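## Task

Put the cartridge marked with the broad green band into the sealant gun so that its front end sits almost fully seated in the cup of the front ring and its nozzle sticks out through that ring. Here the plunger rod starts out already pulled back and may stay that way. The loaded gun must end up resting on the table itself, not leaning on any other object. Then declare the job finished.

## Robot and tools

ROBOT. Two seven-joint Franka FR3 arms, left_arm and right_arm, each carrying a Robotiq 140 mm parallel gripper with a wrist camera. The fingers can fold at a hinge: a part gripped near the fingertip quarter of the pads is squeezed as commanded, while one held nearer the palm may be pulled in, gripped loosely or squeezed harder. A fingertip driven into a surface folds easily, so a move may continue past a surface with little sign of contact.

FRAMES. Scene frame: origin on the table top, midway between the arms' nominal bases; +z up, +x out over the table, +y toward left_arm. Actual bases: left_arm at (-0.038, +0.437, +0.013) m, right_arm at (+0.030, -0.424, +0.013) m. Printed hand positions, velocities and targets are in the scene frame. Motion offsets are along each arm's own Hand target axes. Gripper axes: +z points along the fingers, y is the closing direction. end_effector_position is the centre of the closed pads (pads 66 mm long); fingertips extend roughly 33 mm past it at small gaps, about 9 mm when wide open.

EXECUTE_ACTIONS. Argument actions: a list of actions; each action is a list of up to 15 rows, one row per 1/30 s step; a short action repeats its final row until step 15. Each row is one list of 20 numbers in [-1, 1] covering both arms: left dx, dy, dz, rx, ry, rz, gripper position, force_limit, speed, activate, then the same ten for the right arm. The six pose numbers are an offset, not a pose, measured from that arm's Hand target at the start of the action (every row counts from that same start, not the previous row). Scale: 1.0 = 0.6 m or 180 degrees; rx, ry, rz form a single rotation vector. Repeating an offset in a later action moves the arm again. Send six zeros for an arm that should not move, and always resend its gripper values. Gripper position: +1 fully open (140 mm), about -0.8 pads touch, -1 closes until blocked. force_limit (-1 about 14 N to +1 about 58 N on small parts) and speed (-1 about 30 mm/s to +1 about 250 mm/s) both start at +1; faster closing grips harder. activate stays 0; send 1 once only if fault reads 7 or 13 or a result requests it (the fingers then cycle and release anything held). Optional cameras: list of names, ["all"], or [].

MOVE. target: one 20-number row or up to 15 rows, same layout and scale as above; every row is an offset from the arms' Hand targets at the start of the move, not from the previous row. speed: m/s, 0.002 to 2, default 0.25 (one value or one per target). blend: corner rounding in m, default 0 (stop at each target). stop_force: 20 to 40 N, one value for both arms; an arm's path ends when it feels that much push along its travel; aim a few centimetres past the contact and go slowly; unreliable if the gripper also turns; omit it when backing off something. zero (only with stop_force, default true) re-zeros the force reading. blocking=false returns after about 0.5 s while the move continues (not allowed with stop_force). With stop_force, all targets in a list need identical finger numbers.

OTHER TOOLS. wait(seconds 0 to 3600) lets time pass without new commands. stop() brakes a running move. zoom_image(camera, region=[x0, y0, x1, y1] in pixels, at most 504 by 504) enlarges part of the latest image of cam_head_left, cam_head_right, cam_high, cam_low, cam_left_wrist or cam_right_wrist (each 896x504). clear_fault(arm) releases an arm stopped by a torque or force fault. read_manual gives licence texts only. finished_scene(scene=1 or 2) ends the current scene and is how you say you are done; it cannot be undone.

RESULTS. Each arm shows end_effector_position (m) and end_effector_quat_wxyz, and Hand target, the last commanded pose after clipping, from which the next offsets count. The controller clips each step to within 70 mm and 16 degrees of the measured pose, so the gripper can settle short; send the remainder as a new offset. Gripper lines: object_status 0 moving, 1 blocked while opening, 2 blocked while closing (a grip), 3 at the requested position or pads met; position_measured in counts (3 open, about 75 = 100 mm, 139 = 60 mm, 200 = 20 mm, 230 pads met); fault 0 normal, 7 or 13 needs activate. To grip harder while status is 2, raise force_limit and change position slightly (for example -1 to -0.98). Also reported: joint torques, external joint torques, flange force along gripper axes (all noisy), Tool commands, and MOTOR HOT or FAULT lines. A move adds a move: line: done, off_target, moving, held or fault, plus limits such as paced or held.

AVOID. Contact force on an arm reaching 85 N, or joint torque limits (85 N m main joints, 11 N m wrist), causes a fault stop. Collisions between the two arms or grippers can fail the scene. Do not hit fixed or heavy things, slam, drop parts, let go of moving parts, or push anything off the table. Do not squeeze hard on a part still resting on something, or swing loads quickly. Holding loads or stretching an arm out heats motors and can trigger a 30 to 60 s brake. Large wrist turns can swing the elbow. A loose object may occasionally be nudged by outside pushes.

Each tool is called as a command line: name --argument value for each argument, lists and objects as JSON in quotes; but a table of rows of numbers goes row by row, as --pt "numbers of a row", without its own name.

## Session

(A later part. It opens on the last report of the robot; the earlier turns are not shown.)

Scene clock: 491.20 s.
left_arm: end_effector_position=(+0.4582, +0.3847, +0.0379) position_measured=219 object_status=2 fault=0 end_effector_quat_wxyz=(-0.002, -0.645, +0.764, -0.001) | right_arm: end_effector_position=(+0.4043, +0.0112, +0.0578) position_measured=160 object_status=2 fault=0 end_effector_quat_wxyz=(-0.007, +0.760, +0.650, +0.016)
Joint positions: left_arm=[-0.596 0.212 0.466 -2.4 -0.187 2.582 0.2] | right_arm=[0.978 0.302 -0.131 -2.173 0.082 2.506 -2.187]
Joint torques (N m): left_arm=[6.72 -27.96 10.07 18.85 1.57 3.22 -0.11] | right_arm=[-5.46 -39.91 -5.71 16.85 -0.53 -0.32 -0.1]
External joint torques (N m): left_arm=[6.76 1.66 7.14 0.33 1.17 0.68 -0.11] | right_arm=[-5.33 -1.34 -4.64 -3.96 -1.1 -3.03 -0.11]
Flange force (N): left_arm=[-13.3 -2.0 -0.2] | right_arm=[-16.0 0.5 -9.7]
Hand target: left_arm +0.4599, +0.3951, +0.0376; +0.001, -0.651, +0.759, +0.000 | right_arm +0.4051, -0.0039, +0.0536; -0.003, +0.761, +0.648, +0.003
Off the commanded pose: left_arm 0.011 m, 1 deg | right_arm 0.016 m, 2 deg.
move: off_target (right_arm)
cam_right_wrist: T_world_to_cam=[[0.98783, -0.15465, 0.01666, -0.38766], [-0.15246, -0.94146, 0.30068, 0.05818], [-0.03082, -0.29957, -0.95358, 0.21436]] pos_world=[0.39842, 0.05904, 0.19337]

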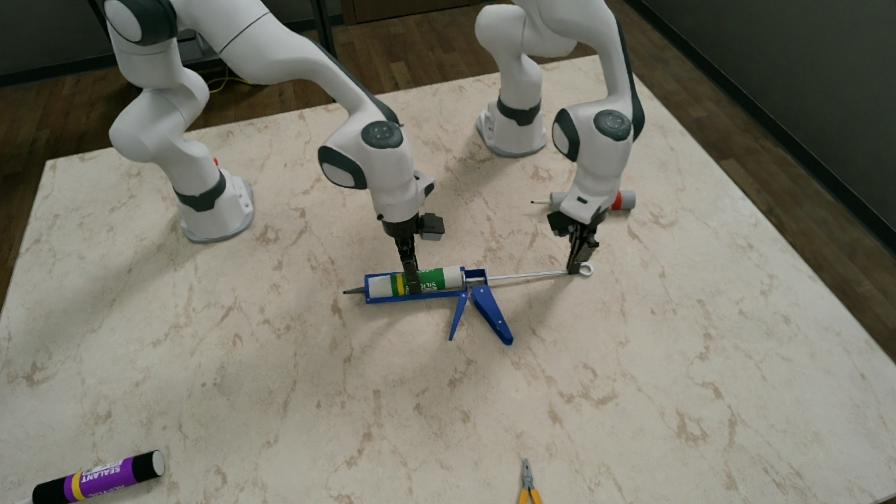

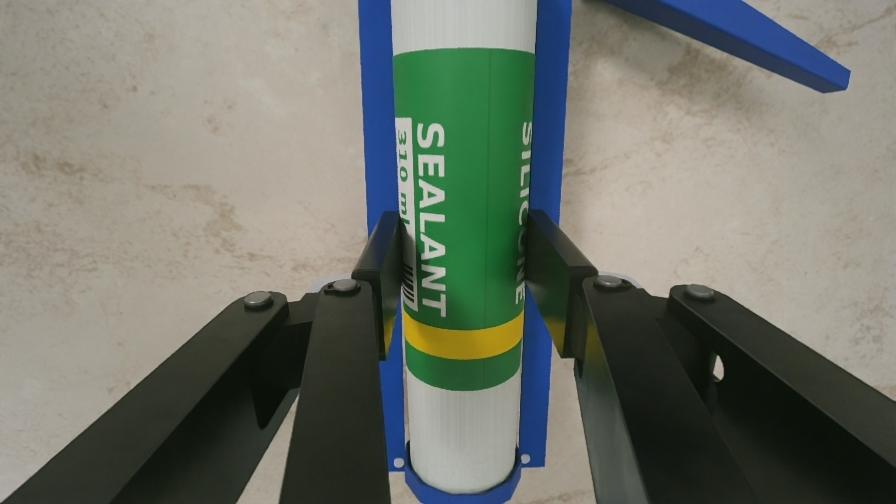

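zoom_image --camera "cam_right_wrist" --region '[395, 434, 535, 504]'

move --target '[0,0,0,0,0,0,-1,-0.5,-1,0,0.014,0,0.004,0,0,0,-1,0,-1,0]' --speed 0.05 --cameras '["cam_right_wrist"]'

zoom_image --camera "cam_right_wrist" --region '[395, 434, 535, 504]'

Scaled by 3.600 from the camera's image (finer frame: 1280x720).

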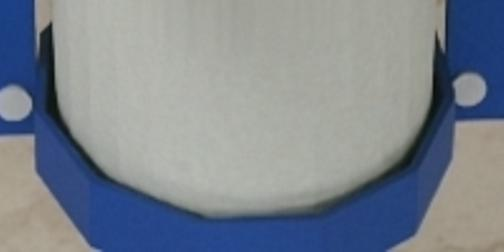

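Scene clock: 513.07 s.
left_arm: end_effector_position=(+0.4584, +0.3864, +0.0380) position_measured=219 object_status=2 fault=0 end_effector_quat_wxyz=(-0.001, -0.646, +0.763, -0.001) | right_arm: end_effector_position=(+0.4057, +0.0126, +0.0540) position_measured=160 object_status=2 fault=0 end_effector_quat_wxyz=(-0.006, +0.759, +0.651, +0.011)
Joint positions: left_arm=[-0.595 0.212 0.468 -2.4 -0.187 2.582 0.2] | right_arm=[0.978 0.321 -0.131 -2.153 0.082 2.494 -2.187]
Joint velocities: left_arm=[within noise] | right_arm=[0.001 0 0 0.002 0 -0.003 0.001]
Joint torques (N m): left_arm=[4.8 -27.96 8.16 18.49 1.5 3.08 -0.12] | right_arm=[-3.18 -39.75 -3.83 20.13 -0.03 1.02 0.2]
External joint torques (N m): left_arm=[4.9 1.77 5.26 -0.13 1.11 0.53 -0.12] | right_arm=[-3.08 -0.5 -2.71 -0.76 -0.61 -1.69 0.2]
Flange force (N): left_arm=[-9.6 -1.0 0.6] | right_arm=[-3.7 3.2 -5.0]
Hand target: left_arm +0.4599, +0.3951, +0.0376; +0.001, -0.651, +0.759, +0.000 | right_arm +0.4064, +0.0044, +0.0513; -0.003, +0.761, +0.648, +0.003
Off the commanded pose: left_arm 0.009 m, 1 deg | right_arm 0.009 m, 1 deg.
move: off_target (right_arm)
cam_right_wrist: T_world_to_cam=[[0.98804, -0.15369, 0.01248, -0.38872], [-0.14996, -0.93886, 0.30991, 0.05931], [-0.03592, -0.30808, -0.95068, 0.21326]] pos_world=[0.40062, 0.06164, 0.18921]

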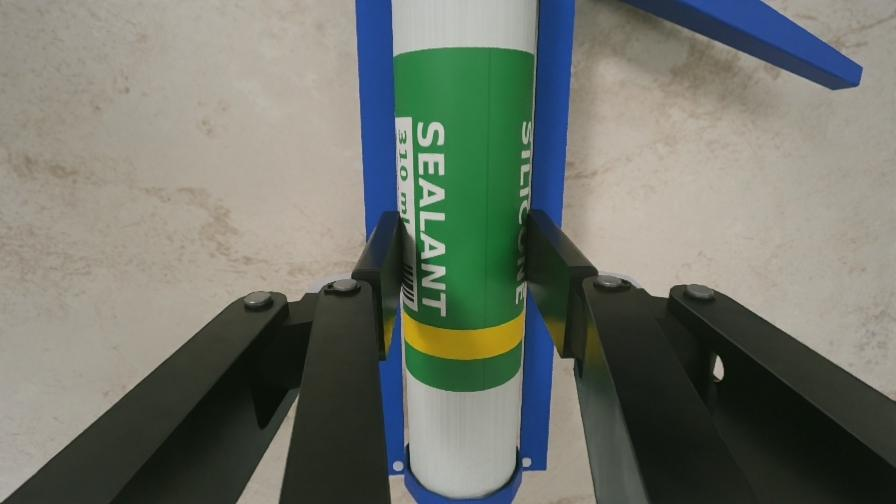

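Scaled by 3.600 from the camera's image (finer frame: 1280x720).

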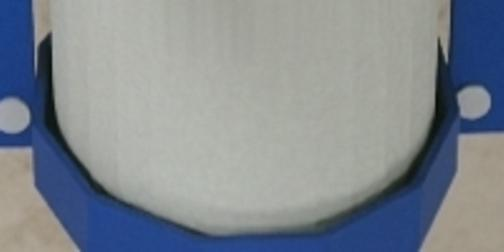

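move --pt "0 0 0 0 0 0 -1 -0.5 -1 0 -0.005 0 0.004 0 0 0 -1 0 -1 0" --pt "0 0 0 0 0 0 -1 -0.5 -1 0 -0.015 0 0.008 0 0 0 -1 0 -1 0" --speed 0.02

move --target '[0,0,0,0,0,0,-1,-0.5,-1,0,-0.005,0,0.003,0,-0.006,0,-1,0,-1,0]' --speed 0.02 --cameras '["cam_high","cam_right_wrist"]'

zoom_image --camera "cam_high" --region '[430, 250, 510, 310]'

zoom_image --camera "cam_high" --region '[340, 250, 420, 310]'

zoom_image --camera "cam_right_wrist" --region '[395, 434, 535, 504]'

Scene clock: 543.20 s.
left_arm: end_effector_position=(+0.4585, +0.3855, +0.0383) position_measured=219 object_status=2 fault=0 end_effector_quat_wxyz=(-0.001, -0.646, +0.764, -0.002) | right_arm: end_effector_position=(+0.4054, +0.0112, +0.0538) position_measured=160 object_status=2 fault=0 end_effector_quat_wxyz=(-0.007, +0.759, +0.651, +0.017)
Joint positions: left_arm=[-0.596 0.211 0.468 -2.4 -0.187 2.582 0.2] | right_arm=[0.978 0.311 -0.131 -2.173 0.082 2.516 -2.189]
Joint torques (N m): left_arm=[6.21 -27.38 9.46 18.18 1.52 3.22 -0.14] | right_arm=[-5.96 -37.24 -5.87 14.96 -0.31 -0.01 -0.16]
External joint torques (N m): left_arm=[6.36 2.2 6.64 -0.39 1.12 0.68 -0.14] | right_arm=[-6.08 1.39 -4.99 -5.67 -0.88 -2.72 -0.17]
Flange force (N): left_arm=[-12.4 -0.9 1.5] | right_arm=[-17.0 1.5 -3.3]
Hand target: left_arm +0.4599, +0.3951, +0.0376; +0.001, -0.651, +0.759, +0.000 | right_arm +0.4050, -0.0044, +0.0464; -0.003, +0.761, +0.648, +0.003
Off the commanded pose: left_arm 0.010 m, 1 deg | right_arm 0.017 m, 2 deg.
move: off_target (right_arm)

Scene clock: 543.97 s.
left_arm: end_effector_position=(+0.4585, +0.3854, +0.0383) position_measured=219 object_status=2 fault=0 end_effector_quat_wxyz=(-0.001, -0.646, +0.763, -0.002) | right_arm: end_effector_position=(+0.4065, +0.0104, +0.0538) position_measured=160 object_status=2 fault=0 end_effector_quat_wxyz=(-0.003, +0.758, +0.653, +0.015)
Joint positions: left_arm=[-0.596 0.211 0.467 -2.4 -0.187 2.582 0.199] | right_arm=[0.98 0.314 -0.133 -2.166 0.072 2.508 -2.187]
Joint velocities: left_arm=[within noise] | right_arm=[0 -0.001 0 0.001 -0.004 -0.003 0.003]
Joint torques (N m): left_arm=[6.15 -27.38 9.4 18.06 1.53 3.21 -0.08] | right_arm=[-4.79 -36.31 -6.35 16.27 -0.72 -0.76 0.33]
External joint torques (N m): left_arm=[6.14 2.31 6.42 -0.55 1.14 0.65 -0.08] | right_arm=[-4.92 2.67 -5.45 -4.54 -1.29 -3.48 0.33]
Flange force (N): left_arm=[-12.1 -0.7 1.9] | right_arm=[-9.2 3.5 -2.8]
Hand target: left_arm +0.4599, +0.3951, +0.0376; +0.001, -0.651, +0.759, +0.000 | right_arm +0.4045, -0.0074, +0.0446; +0.003, +0.761, +0.648, -0.004
Off the commanded pose: left_arm 0.010 m, 1 deg | right_arm 0.020 m, 2 deg.
move: off_target (right_arm)
cam_right_wrist: T_world_to_cam=[[0.9887, -0.14833, 0.02165, -0.39072], [-0.14776, -0.94008, 0.30726, 0.0567], [-0.02522, -0.30699, -0.95138, 0.20805]] pos_world=[0.39993, 0.05922, 0.18897]

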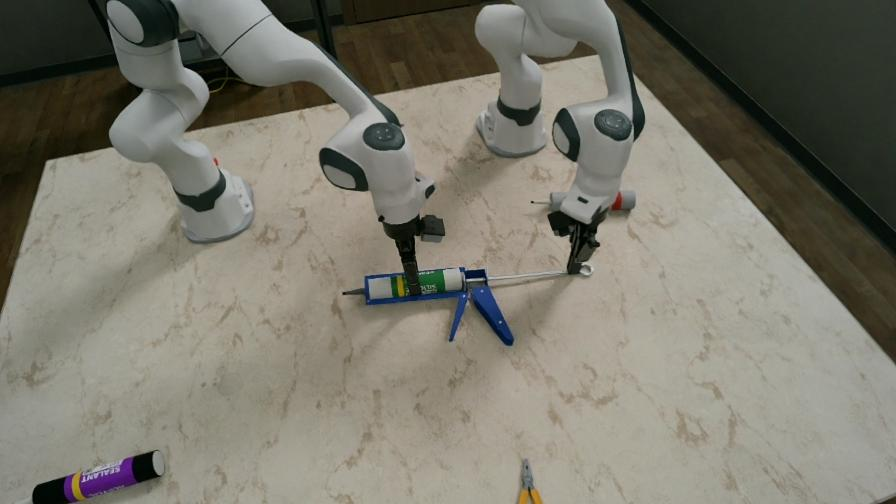

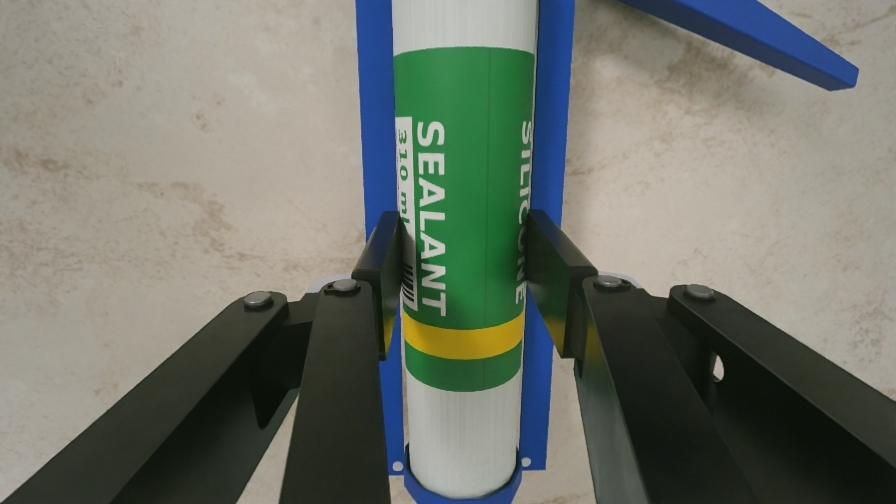

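Scaled by 6.300 from the camera's image (finer frame: 1280x720).

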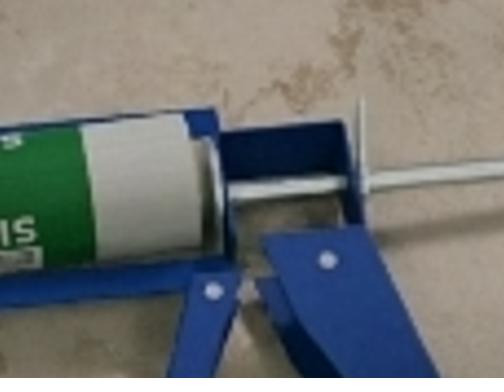

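Scaled by 6.300 from the camera's image (finer frame: 1280x720).

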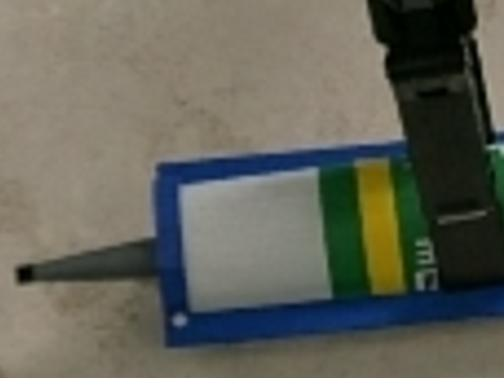

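Scaled by 3.600 from the camera's image (finer frame: 1280x720).

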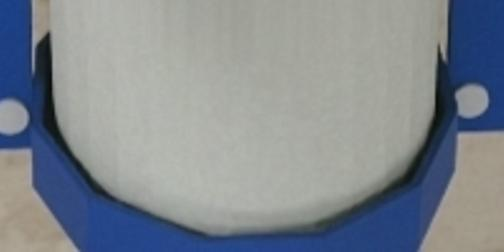

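move --pt "0 0 0 0 0 0 -1 -0.5 -1 0 0 0 -0.006 0 0 0 -1 0 -1 0" --pt "0 0 0 0 0 0 -1 -0.5 -1 0 -0.008 0 -0.006 0 0 0 -1 0 -1 0" --speed 0.02 --cameras '["cam_high","cam_right_wrist"]'

zoom_image --camera "cam_high" --region '[430, 250, 510, 310]'

zoom_image --camera "cam_high" --region '[340, 250, 420, 310]'

zoom_image --camera "cam_right_wrist" --region '[395, 434, 535, 504]'

Scene clock: 551.50 s.
left_arm: end_effector_position=(+0.4579, +0.3822, +0.0381) position_measured=219 object_status=2 fault=0 end_effector_quat_wxyz=(-0.002, -0.644, +0.765, -0.002) | right_arm: end_effector_position=(+0.4035, +0.0054, +0.0541) position_measured=160 object_status=2 fault=0 end_effector_quat_wxyz=(-0.002, +0.758, +0.652, +0.011)
Joint positions: left_arm=[-0.598 0.211 0.463 -2.4 -0.188 2.581 0.198] | right_arm=[0.98 0.305 -0.135 -2.178 0.07 2.502 -2.185]
Joint torques (N m): left_arm=[8.05 -27.54 11.47 18.56 1.89 3.33 -0.03] | right_arm=[-5.77 -38.67 -6.86 14.93 -0.88 -0.85 0.19]
External joint torques (N m): left_arm=[8.07 2.21 8.54 -0.08 1.49 0.78 -0.03] | right_arm=[-5.79 -0.2 -5.88 -5.69 -1.45 -3.53 0.19]
Flange force (N): left_arm=[-16.1 -1.3 0.2] | right_arm=[-19.2 -1.0 -8.6]
Hand target: left_arm +0.4599, +0.3951, +0.0376; +0.001, -0.651, +0.759, +0.000 | right_arm +0.4037, -0.0121, +0.0483; +0.003, +0.761, +0.648, -0.004
Off the commanded pose: left_arm 0.013 m, 1 deg | right_arm 0.018 m, 2 deg.
move: off_target (right_arm)
cam_right_wrist: T_world_to_cam=[[0.98864, -0.14928, 0.01778, -0.38813], [-0.14726, -0.93788, 0.31415, 0.05096], [-0.03022, -0.3132, -0.94921, 0.20871]] pos_world=[0.39753, 0.05522, 0.18901]

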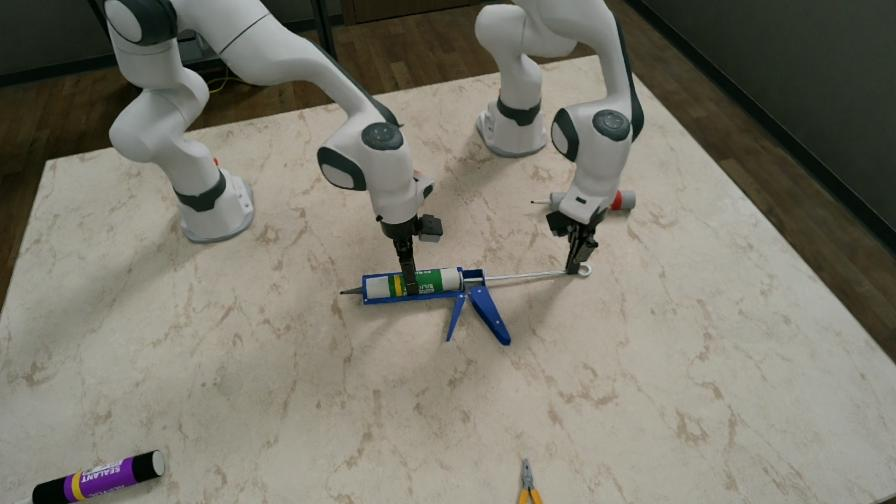

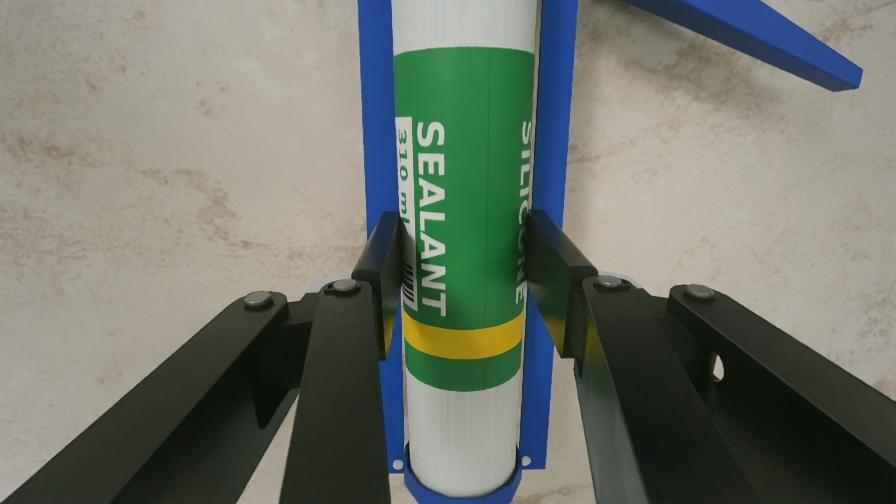

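Scaled by 6.300 from the camera's image (finer frame: 1280x720).

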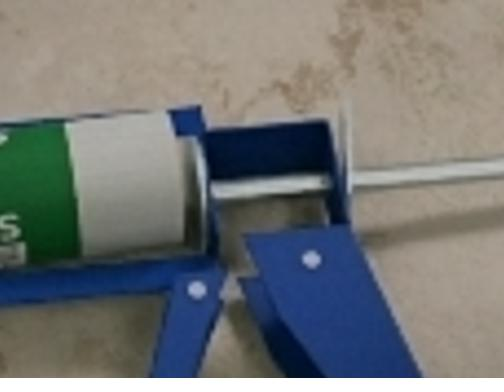

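Scaled by 6.300 from the camera's image (finer frame: 1280x720).

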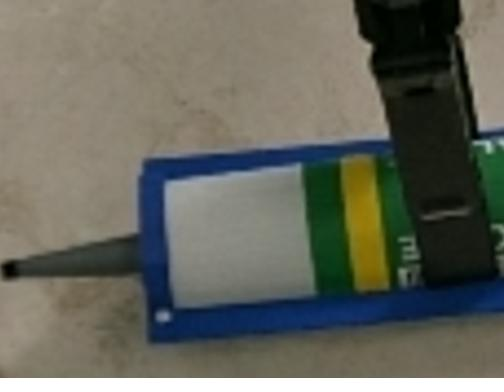

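Scaled by 3.600 from the camera's image (finer frame: 1280x720).

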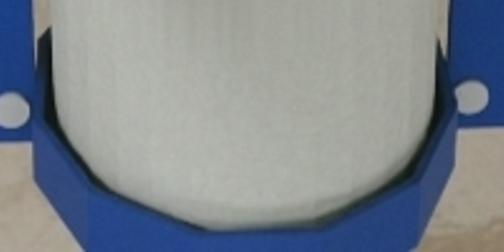

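move --pt "0 0 0 0 0 0 -1 -0.5 -1 0 0 0.004 0 0 0 0 -1 0 -1 0" --pt "0 0 0 0 0 0 -1 -0.5 -1 0 0 -0.004 0 0 0 0 -1 0 -1 0" --pt "0 0 0 0 0 0 -1 -0.5 -1 0 0 0 0.004 0 0 0 -1 0 -1 0" --pt "0 0 0 0 0 0 -1 -0.5 -1 0 0 0 -0.004 0 0 0 -1 0 -1 0" --pt "0 0 0 0 0 0 -1 -0.5 -1 0 -0.004 0 0 0 0 0 -1 0 -1 0" --speed 0.02 --cameras '["cam_high","cam_right_wrist"]'

zoom_image --camera "cam_high" --region '[430, 250, 510, 310]'

zoom_image --camera "cam_high" --region '[335, 250, 415, 310]'

zoom_image --camera "cam_right_wrist" --region '[395, 434, 535, 504]'

Scene clock: 585.90 s.
left_arm: end_effector_position=(+0.4576, +0.3812, +0.0381) position_measured=219 object_status=2 fault=0 end_effector_quat_wxyz=(-0.003, -0.644, +0.765, -0.002) | right_arm: end_effector_position=(+0.4027, +0.0044, +0.0546) position_measured=160 object_status=2 fault=0 end_effector_quat_wxyz=(-0.002, +0.758, +0.652, +0.012)
Joint positions: left_arm=[-0.598 0.211 0.462 -2.4 -0.188 2.581 0.198] | right_arm=[0.981 0.3 -0.136 -2.185 0.069 2.505 -2.185]
Joint torques (N m): left_arm=[8.68 -27.54 11.96 18.53 2.03 3.44 -0.05] | right_arm=[-6.28 -38.71 -7.07 14.83 -0.75 -1.06 0]
External joint torques (N m): left_arm=[8.65 2.03 9.02 0.06 1.64 0.91 -0.05] | right_arm=[-6.26 -0.37 -6.05 -5.83 -1.32 -3.75 0]
Flange force (N): left_arm=[-17.0 -1.0 -0.5] | right_arm=[-20.2 -0.2 -9.3]
Hand target: left_arm +0.4599, +0.3951, +0.0376; +0.001, -0.651, +0.759, +0.000 | right_arm +0.4034, -0.0145, +0.0483; +0.003, +0.761, +0.648, -0.004
Off the commanded pose: left_arm 0.014 m, 1 deg | right_arm 0.020 m, 2 deg.
move: off_target (right_arm)
cam_right_wrist: T_world_to_cam=[[0.98867, -0.14892, 0.01906, -0.38771], [-0.14736, -0.93827, 0.31293, 0.0498], [-0.02872, -0.31219, -0.94959, 0.20829]] pos_world=[0.39663, 0.05402, 0.1896]

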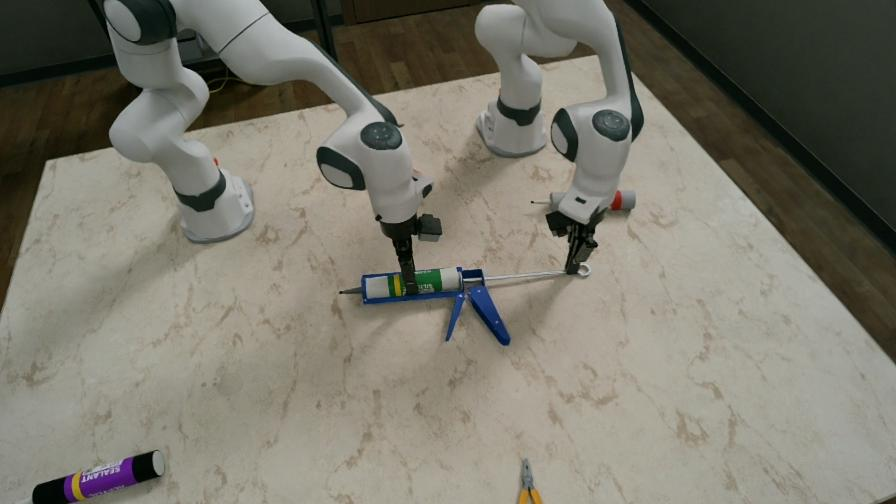

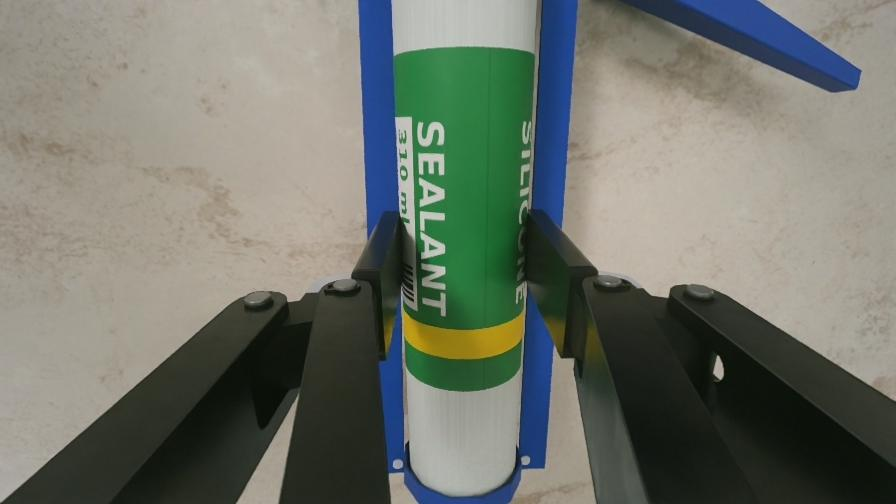

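Scaled by 6.300 from the camera's image (finer frame: 1280x720).

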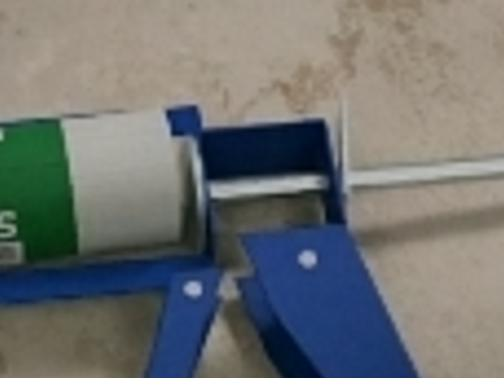

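Scaled by 6.300 from the camera's image (finer frame: 1280x720).

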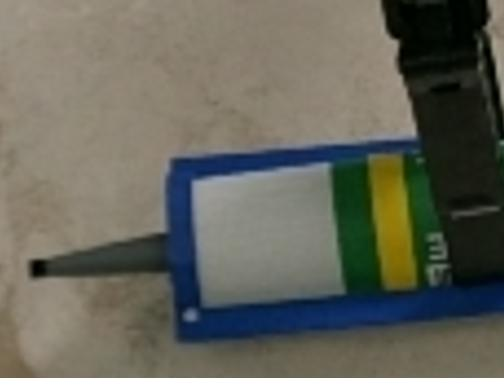

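Scaled by 3.600 from the camera's image (finer frame: 1280x720).

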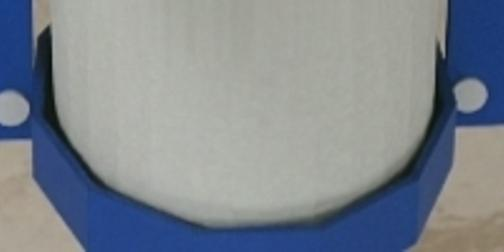

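zoom_image --camera "cam_right_wrist" --region '[395, 440, 445, 500]'

zoom_image --camera "cam_right_wrist" --region '[485, 440, 535, 500]'

Scaled by 8.400 from the camera's image (finer frame: 1280x720).

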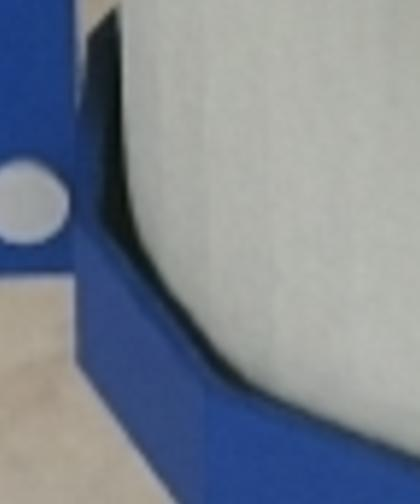

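Scaled by 8.400 from the camera's image (finer frame: 1280x720).

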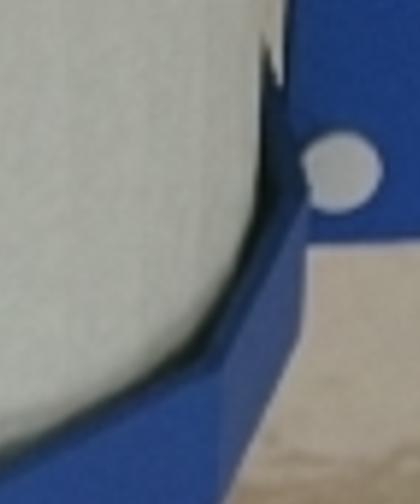

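move --target '[0,0,0,0,0,0,-1,-0.5,-1,0,0.026,0,0,0,0,0,-1,0,-1,0]' --speed 0.05 --cameras '["cam_right_wrist","cam_high"]'

zoom_image --camera "cam_right_wrist" --region '[395, 440, 465, 504]'

zoom_image --camera "cam_right_wrist" --region '[465, 440, 535, 504]'

zoom_image --camera "cam_high" --region '[340, 250, 500, 310]'

Scene clock: 623.63 s.
left_arm: end_effector_position=(+0.4588, +0.3870, +0.0385) position_measured=219 object_status=2 fault=0 end_effector_quat_wxyz=(-0.001, -0.648, +0.762, -0.002) | right_arm: end_effector_position=(+0.4073, +0.0101, +0.0533) position_measured=160 object_status=2 fault=0 end_effector_quat_wxyz=(+0.000, +0.758, +0.652, +0.007)
Joint positions: left_arm=[-0.594 0.211 0.469 -2.4 -0.188 2.582 0.198] | right_arm=[0.983 0.326 -0.137 -2.144 0.069 2.48 -2.181]
Joint torques (N m): left_arm=[4.4 -27.56 7.59 18.11 1.46 3.1 -0.01] | right_arm=[-2.52 -37.79 -3.87 19.23 -0.03 0.81 0.49]
External joint torques (N m): left_arm=[4.58 2.14 4.78 -0.55 1.06 0.54 -0.01] | right_arm=[-2.54 1.52 -2.79 -1.55 -0.61 -1.84 0.49]
Flange force (N): left_arm=[-9.1 -0.8 2.1] | right_arm=[-1.6 3.1 -1.3]
Hand target: left_arm +0.4599, +0.3951, +0.0376; +0.001, -0.651, +0.759, +0.000 | right_arm +0.4059, +0.0009, +0.0481; +0.003, +0.761, +0.648, -0.004
Off the commanded pose: left_arm 0.008 m, 1 deg | right_arm 0.011 m, 1 deg.
move: off_target (right_arm)
cam_right_wrist: T_world_to_cam=[[0.98853, -0.15028, 0.01511, -0.39109], [-0.14706, -0.93488, 0.32307, 0.05549], [-0.03442, -0.32158, -0.94626, 0.21121]] pos_world=[0.40203, 0.06103, 0.18784]
Images, in order (width x height): cam_high 896x504, cam_right_wrist 896x504.

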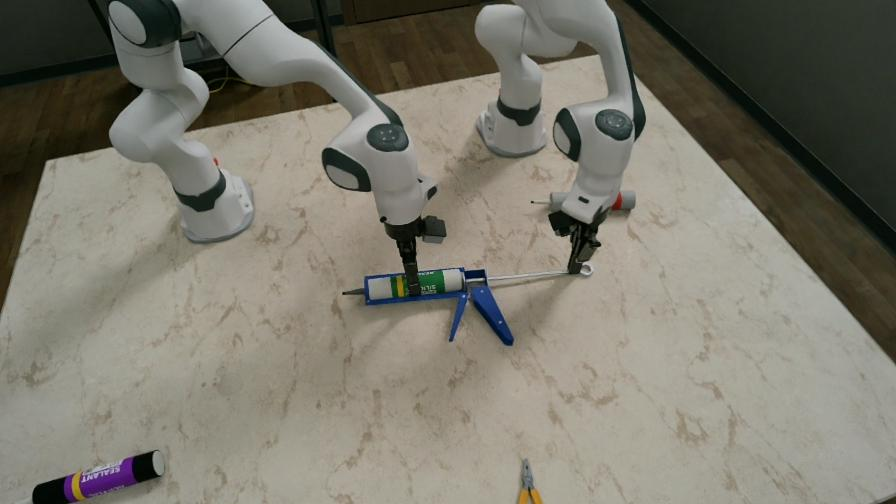

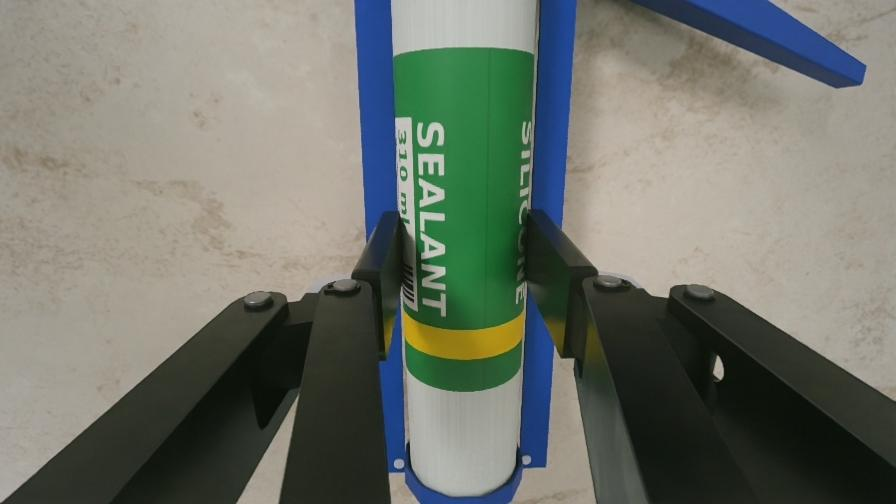

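Scaled by 7.200 from the camera's image (finer frame: 1280x720).

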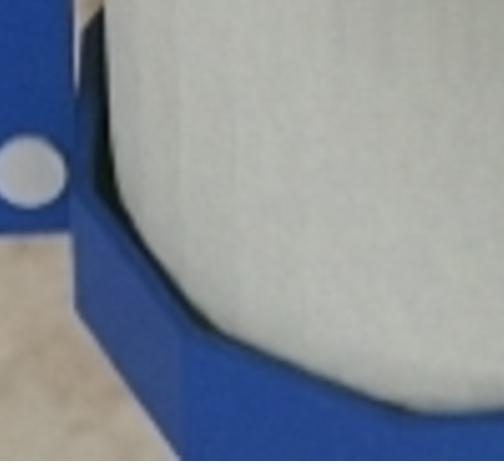

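Scaled by 7.200 from the camera's image (finer frame: 1280x720).

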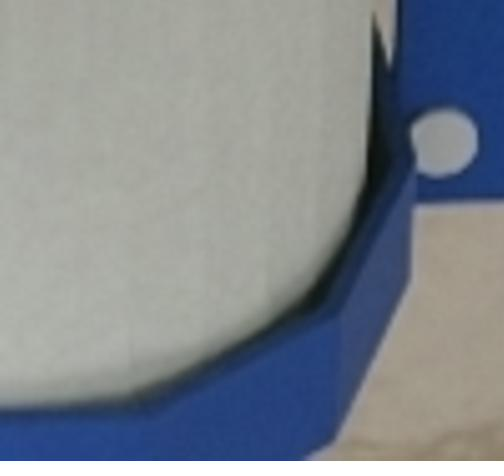

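Scaled by 3.150 from the camera's image (finer frame: 1280x720).

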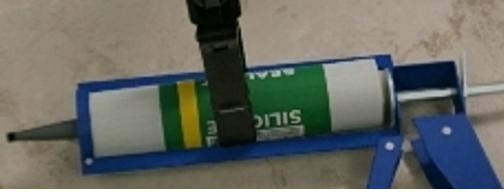

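move --target '[0,0,0,0,0,0,-1,-0.5,-1,0,0.022,0,0,0,0,0,-1,0,-1,0]' --speed 0.05 --cameras '["cam_right_wrist","cam_high"]'

zoom_image --camera "cam_right_wrist" --region '[395, 440, 465, 504]'

zoom_image --camera "cam_right_wrist" --region '[465, 440, 535, 504]'

zoom_image --camera "cam_high" --region '[340, 250, 500, 310]'

Scene clock: 627.57 s.
left_arm: end_effector_position=(+0.4607, +0.3926, +0.0392) position_measured=219 object_status=2 fault=0 end_effector_quat_wxyz=(+0.001, -0.652, +0.758, -0.003) | right_arm: end_effector_position=(+0.4103, +0.0159, +0.0519) position_measured=160 object_status=2 fault=0 end_effector_quat_wxyz=(+0.002, +0.760, +0.650, +0.001)
Joint positions: left_arm=[-0.59 0.211 0.475 -2.4 -0.188 2.585 0.198] | right_arm=[0.987 0.352 -0.139 -2.104 0.069 2.453 -2.173]
Joint velocities: left_arm=[within noise] | right_arm=[0 0.001 -0.001 0.002 0 -0.003 0.006]
Joint torques (N m): left_arm=[1.18 -27.32 4.13 18.09 0.83 2.64 0.01] | right_arm=[-0.25 -38.21 -1.07 21.82 0.72 2.58 0.5]
External joint torques (N m): left_arm=[1.13 2.08 1.09 -0.38 0.44 0.1 0.01] | right_arm=[-0.15 2.02 0.24 0.83 0.12 -0.06 0.49]
Flange force (N): left_arm=[-2.5 -3.0 4.2] | right_arm=[7.4 3.7 3.6]
Hand target: left_arm +0.4599, +0.3951, +0.0376; +0.001, -0.651, +0.759, +0.000 | right_arm +0.4080, +0.0140, +0.0480; +0.003, +0.761, +0.648, -0.004
Off the commanded pose: left_arm 0.003 m, 0 deg | right_arm 0.005 m, 1 deg.
move: off_target (right_arm)
cam_right_wrist: T_world_to_cam=[[0.988, -0.15407, 0.01045, -0.39256], [-0.14866, -0.93059, 0.33452, 0.06178], [-0.04182, -0.33206, -0.94233, 0.21484]] pos_world=[0.40602, 0.06834, 0.18589]
Images, in order (width x height): cam_high 896x504, cam_right_wrist 896x504.

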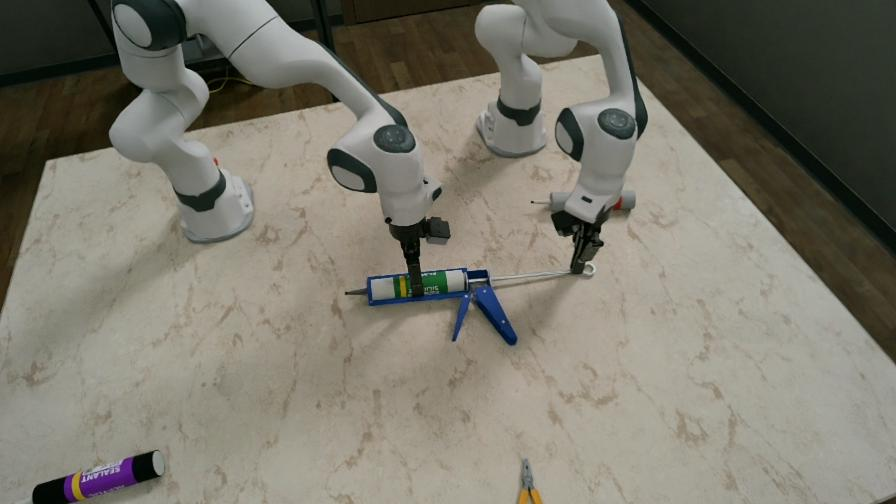

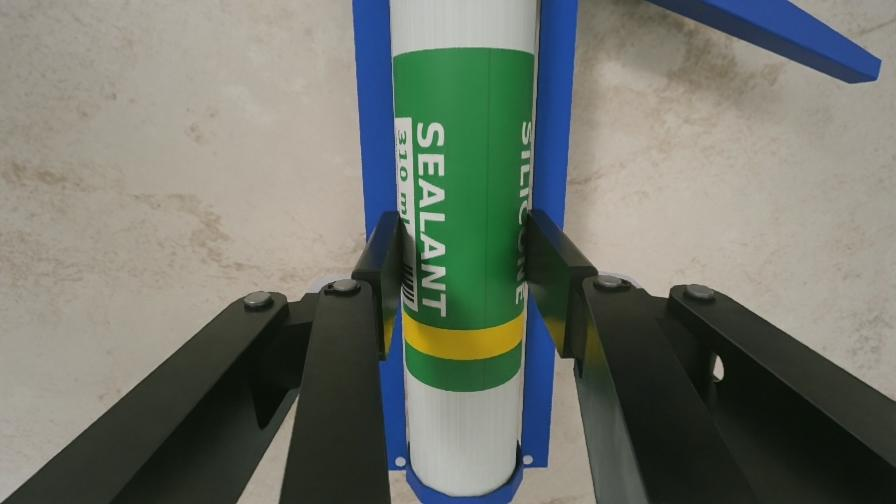

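Scaled by 7.200 from the camera's image (finer frame: 1280x720).

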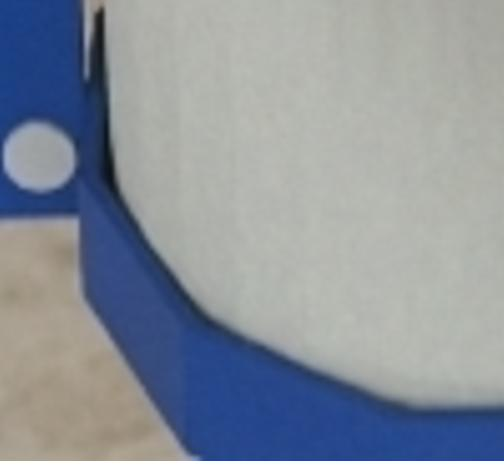

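Scaled by 7.200 from the camera's image (finer frame: 1280x720).

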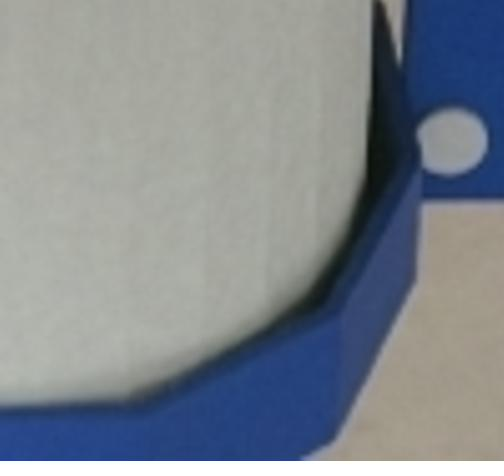

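Scaled by 3.150 from the camera's image (finer frame: 1280x720).

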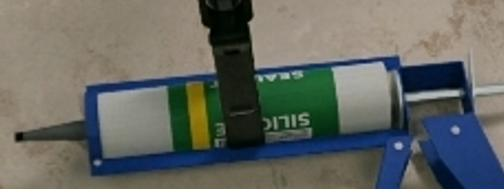

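move --target '[0,0,0,0,0,0,-1,-0.5,-1,0,0,0,-0.012,0,0,0,-1,0,-1,0]' --speed 0.05 --cameras '["cam_right_wrist","cam_high","cam_low"]'

zoom_image --camera "cam_right_wrist" --region '[395, 434, 535, 504]'

zoom_image --camera "cam_low" --region '[440, 255, 520, 305]'

zoom_image --camera "cam_high" --region '[340, 250, 500, 310]'

Scene clock: 632.13 s.
left_arm: end_effector_position=(+0.4600, +0.3927, +0.0382) position_measured=219 object_status=2 fault=0 end_effector_quat_wxyz=(+0.000, -0.651, +0.759, -0.002) | right_arm: end_effector_position=(+0.4074, +0.0165, +0.0534) position_measured=160 object_status=2 fault=0 end_effector_quat_wxyz=(+0.002, +0.759, +0.651, -0.002)
Joint positions: left_arm=[-0.59 0.213 0.475 -2.4 -0.188 2.585 0.198] | right_arm=[0.991 0.348 -0.139 -2.104 0.068 2.444 -2.17]
Joint velocities: left_arm=[within noise] | right_arm=[0.002 0 0.001 0.001 0 -0.005 0.001]
Joint torques (N m): left_arm=[1.86 -28.62 5.17 18.93 0.81 2.75 0.01] | right_arm=[-1.7 -43.08 -2.7 21.9 0.34 1.69 0.53]
External joint torques (N m): left_arm=[1.88 0.99 2.16 0.34 0.42 0.19 0.01] | right_arm=[-1.71 -2.98 -1.49 0.94 -0.26 -0.92 0.53]
Flange force (N): left_arm=[-4.0 -2.5 0.9] | right_arm=[-2.8 0.3 -8.1]
Hand target: left_arm +0.4599, +0.3951, +0.0376; +0.001, -0.651, +0.759, +0.000 | right_arm +0.4080, +0.0140, +0.0552; +0.003, +0.761, +0.648, -0.004
Off the commanded pose: left_arm 0.002 m, 0 deg | right_arm 0.003 m, 1 deg.
move: done
cam_right_wrist: T_world_to_cam=[[0.98823, -0.15275, 0.00777, -0.38973], [-0.14635, -0.92965, 0.33813, 0.06033], [-0.04442, -0.33529, -0.94107, 0.21739]] pos_world=[0.40363, 0.06944, 0.18721]
Images, in order (width x height): cam_high 896x504, cam_low 896x504, cam_right_wrist 896x504.

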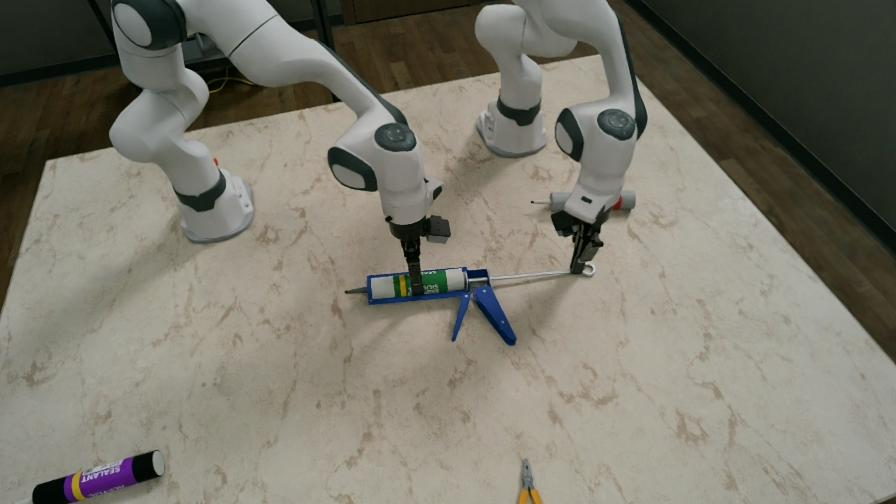

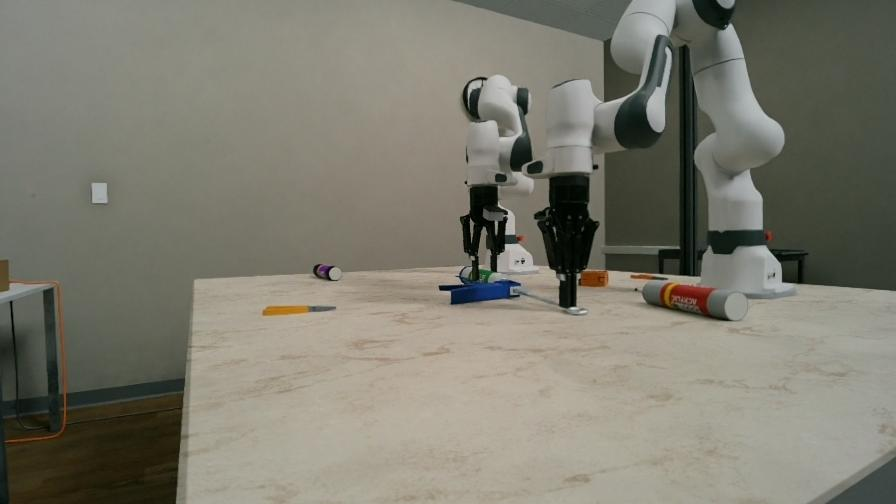

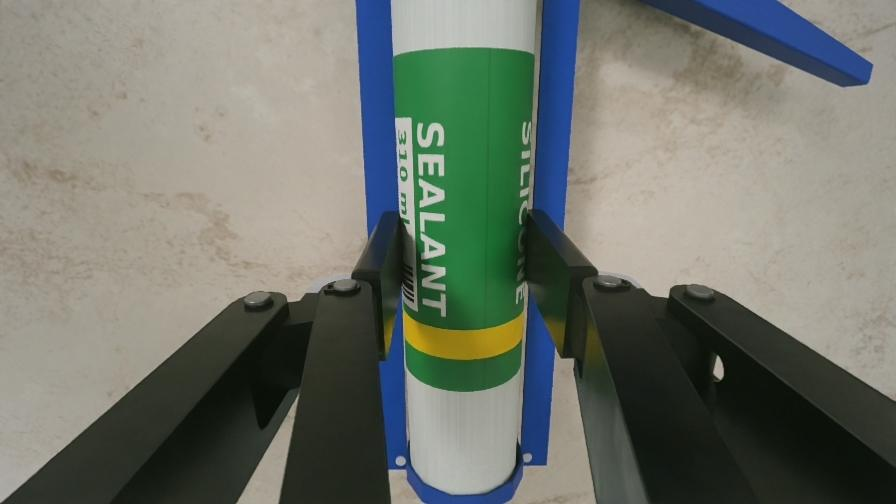

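Scaled by 3.600 from the camera's image (finer frame: 1280x720).

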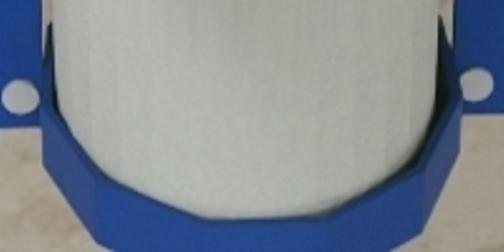

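Scaled by 6.300 from the camera's image (finer frame: 1280x720).

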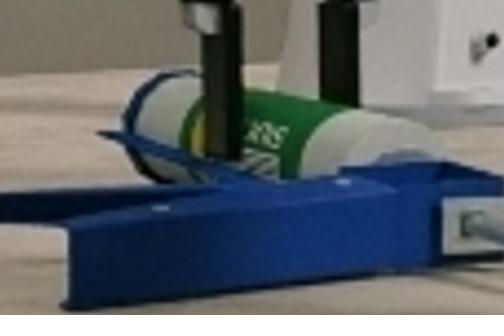

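Scaled by 3.150 from the camera's image (finer frame: 1280x720).

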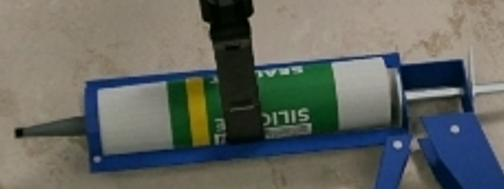

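move --pt "0 0 0 0 0 0 -1 -0.5 -1 0 0 0.0013 0.003 0 0 0 -1 0 -1 0" --pt "0 0 0 0 0 0 -1 -0.5 -1 0 -0.004 0.0013 0.004 0 0 0 -1 0 -1 0" --speed 0.02 --cameras '["cam_right_wrist","cam_high"]'

zoom_image --camera "cam_right_wrist" --region '[395, 434, 535, 504]'

zoom_image --camera "cam_high" --region '[340, 250, 500, 310]'

Scene clock: 641.27 s.
left_arm: end_effector_position=(+0.4599, +0.3923, +0.0382) position_measured=219 object_status=2 fault=0 end_effector_quat_wxyz=(+0.000, -0.651, +0.759, -0.002) | right_arm: end_effector_position=(+0.4070, +0.0161, +0.0532) position_measured=160 object_status=2 fault=0 end_effector_quat_wxyz=(+0.002, +0.759, +0.651, -0.002)
Joint positions: left_arm=[-0.591 0.213 0.475 -2.4 -0.188 2.585 0.199] | right_arm=[0.992 0.347 -0.139 -2.106 0.068 2.445 -2.169]
Joint torques (N m): left_arm=[2.05 -28.66 5.47 19.02 0.77 2.78 -0.03] | right_arm=[-2.17 -41.92 -3.16 19.32 0.29 1.79 0.28]
External joint torques (N m): left_arm=[2.13 0.87 2.51 0.48 0.38 0.24 -0.03] | right_arm=[-2.12 -1.88 -1.91 -1.64 -0.31 -0.82 0.28]
Flange force (N): left_arm=[-4.5 -2.6 0.6] | right_arm=[-9.7 -2.5 -5.2]
Hand target: left_arm +0.4599, +0.3951, +0.0376; +0.001, -0.651, +0.759, +0.000 | right_arm +0.4084, +0.0115, +0.0528; +0.003, +0.761, +0.648, -0.004
Off the commanded pose: left_arm 0.003 m, 0 deg | right_arm 0.005 m, 0 deg.
move: off_target (right_arm)
cam_right_wrist: T_world_to_cam=[[0.98815, -0.15332, 0.00767, -0.38929], [-0.14685, -0.92956, 0.33816, 0.06015], [-0.04472, -0.33528, -0.94106, 0.21717]] pos_world=[0.40322, 0.06904, 0.18701]
Images, in order (width x height): cam_high 896x504, cam_right_wrist 896x504.

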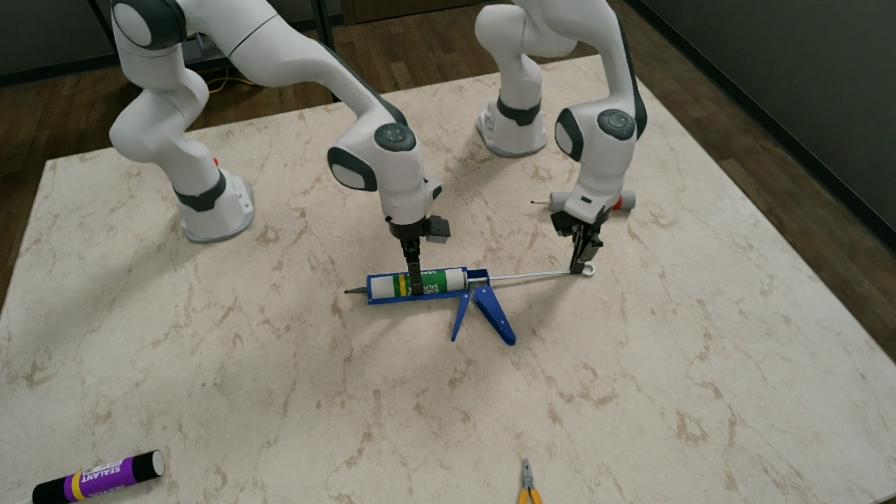

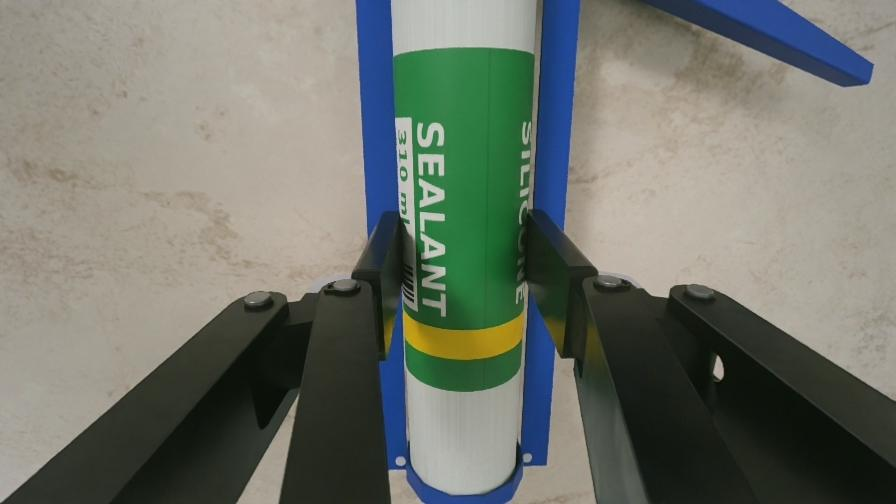

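Scaled by 3.600 from the camera's image (finer frame: 1280x720).

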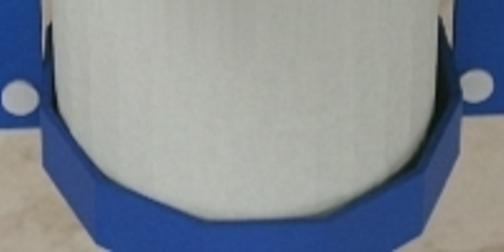

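Scaled by 3.150 from the camera's image (finer frame: 1280x720).

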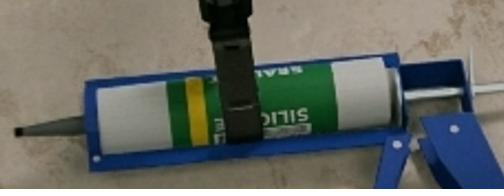

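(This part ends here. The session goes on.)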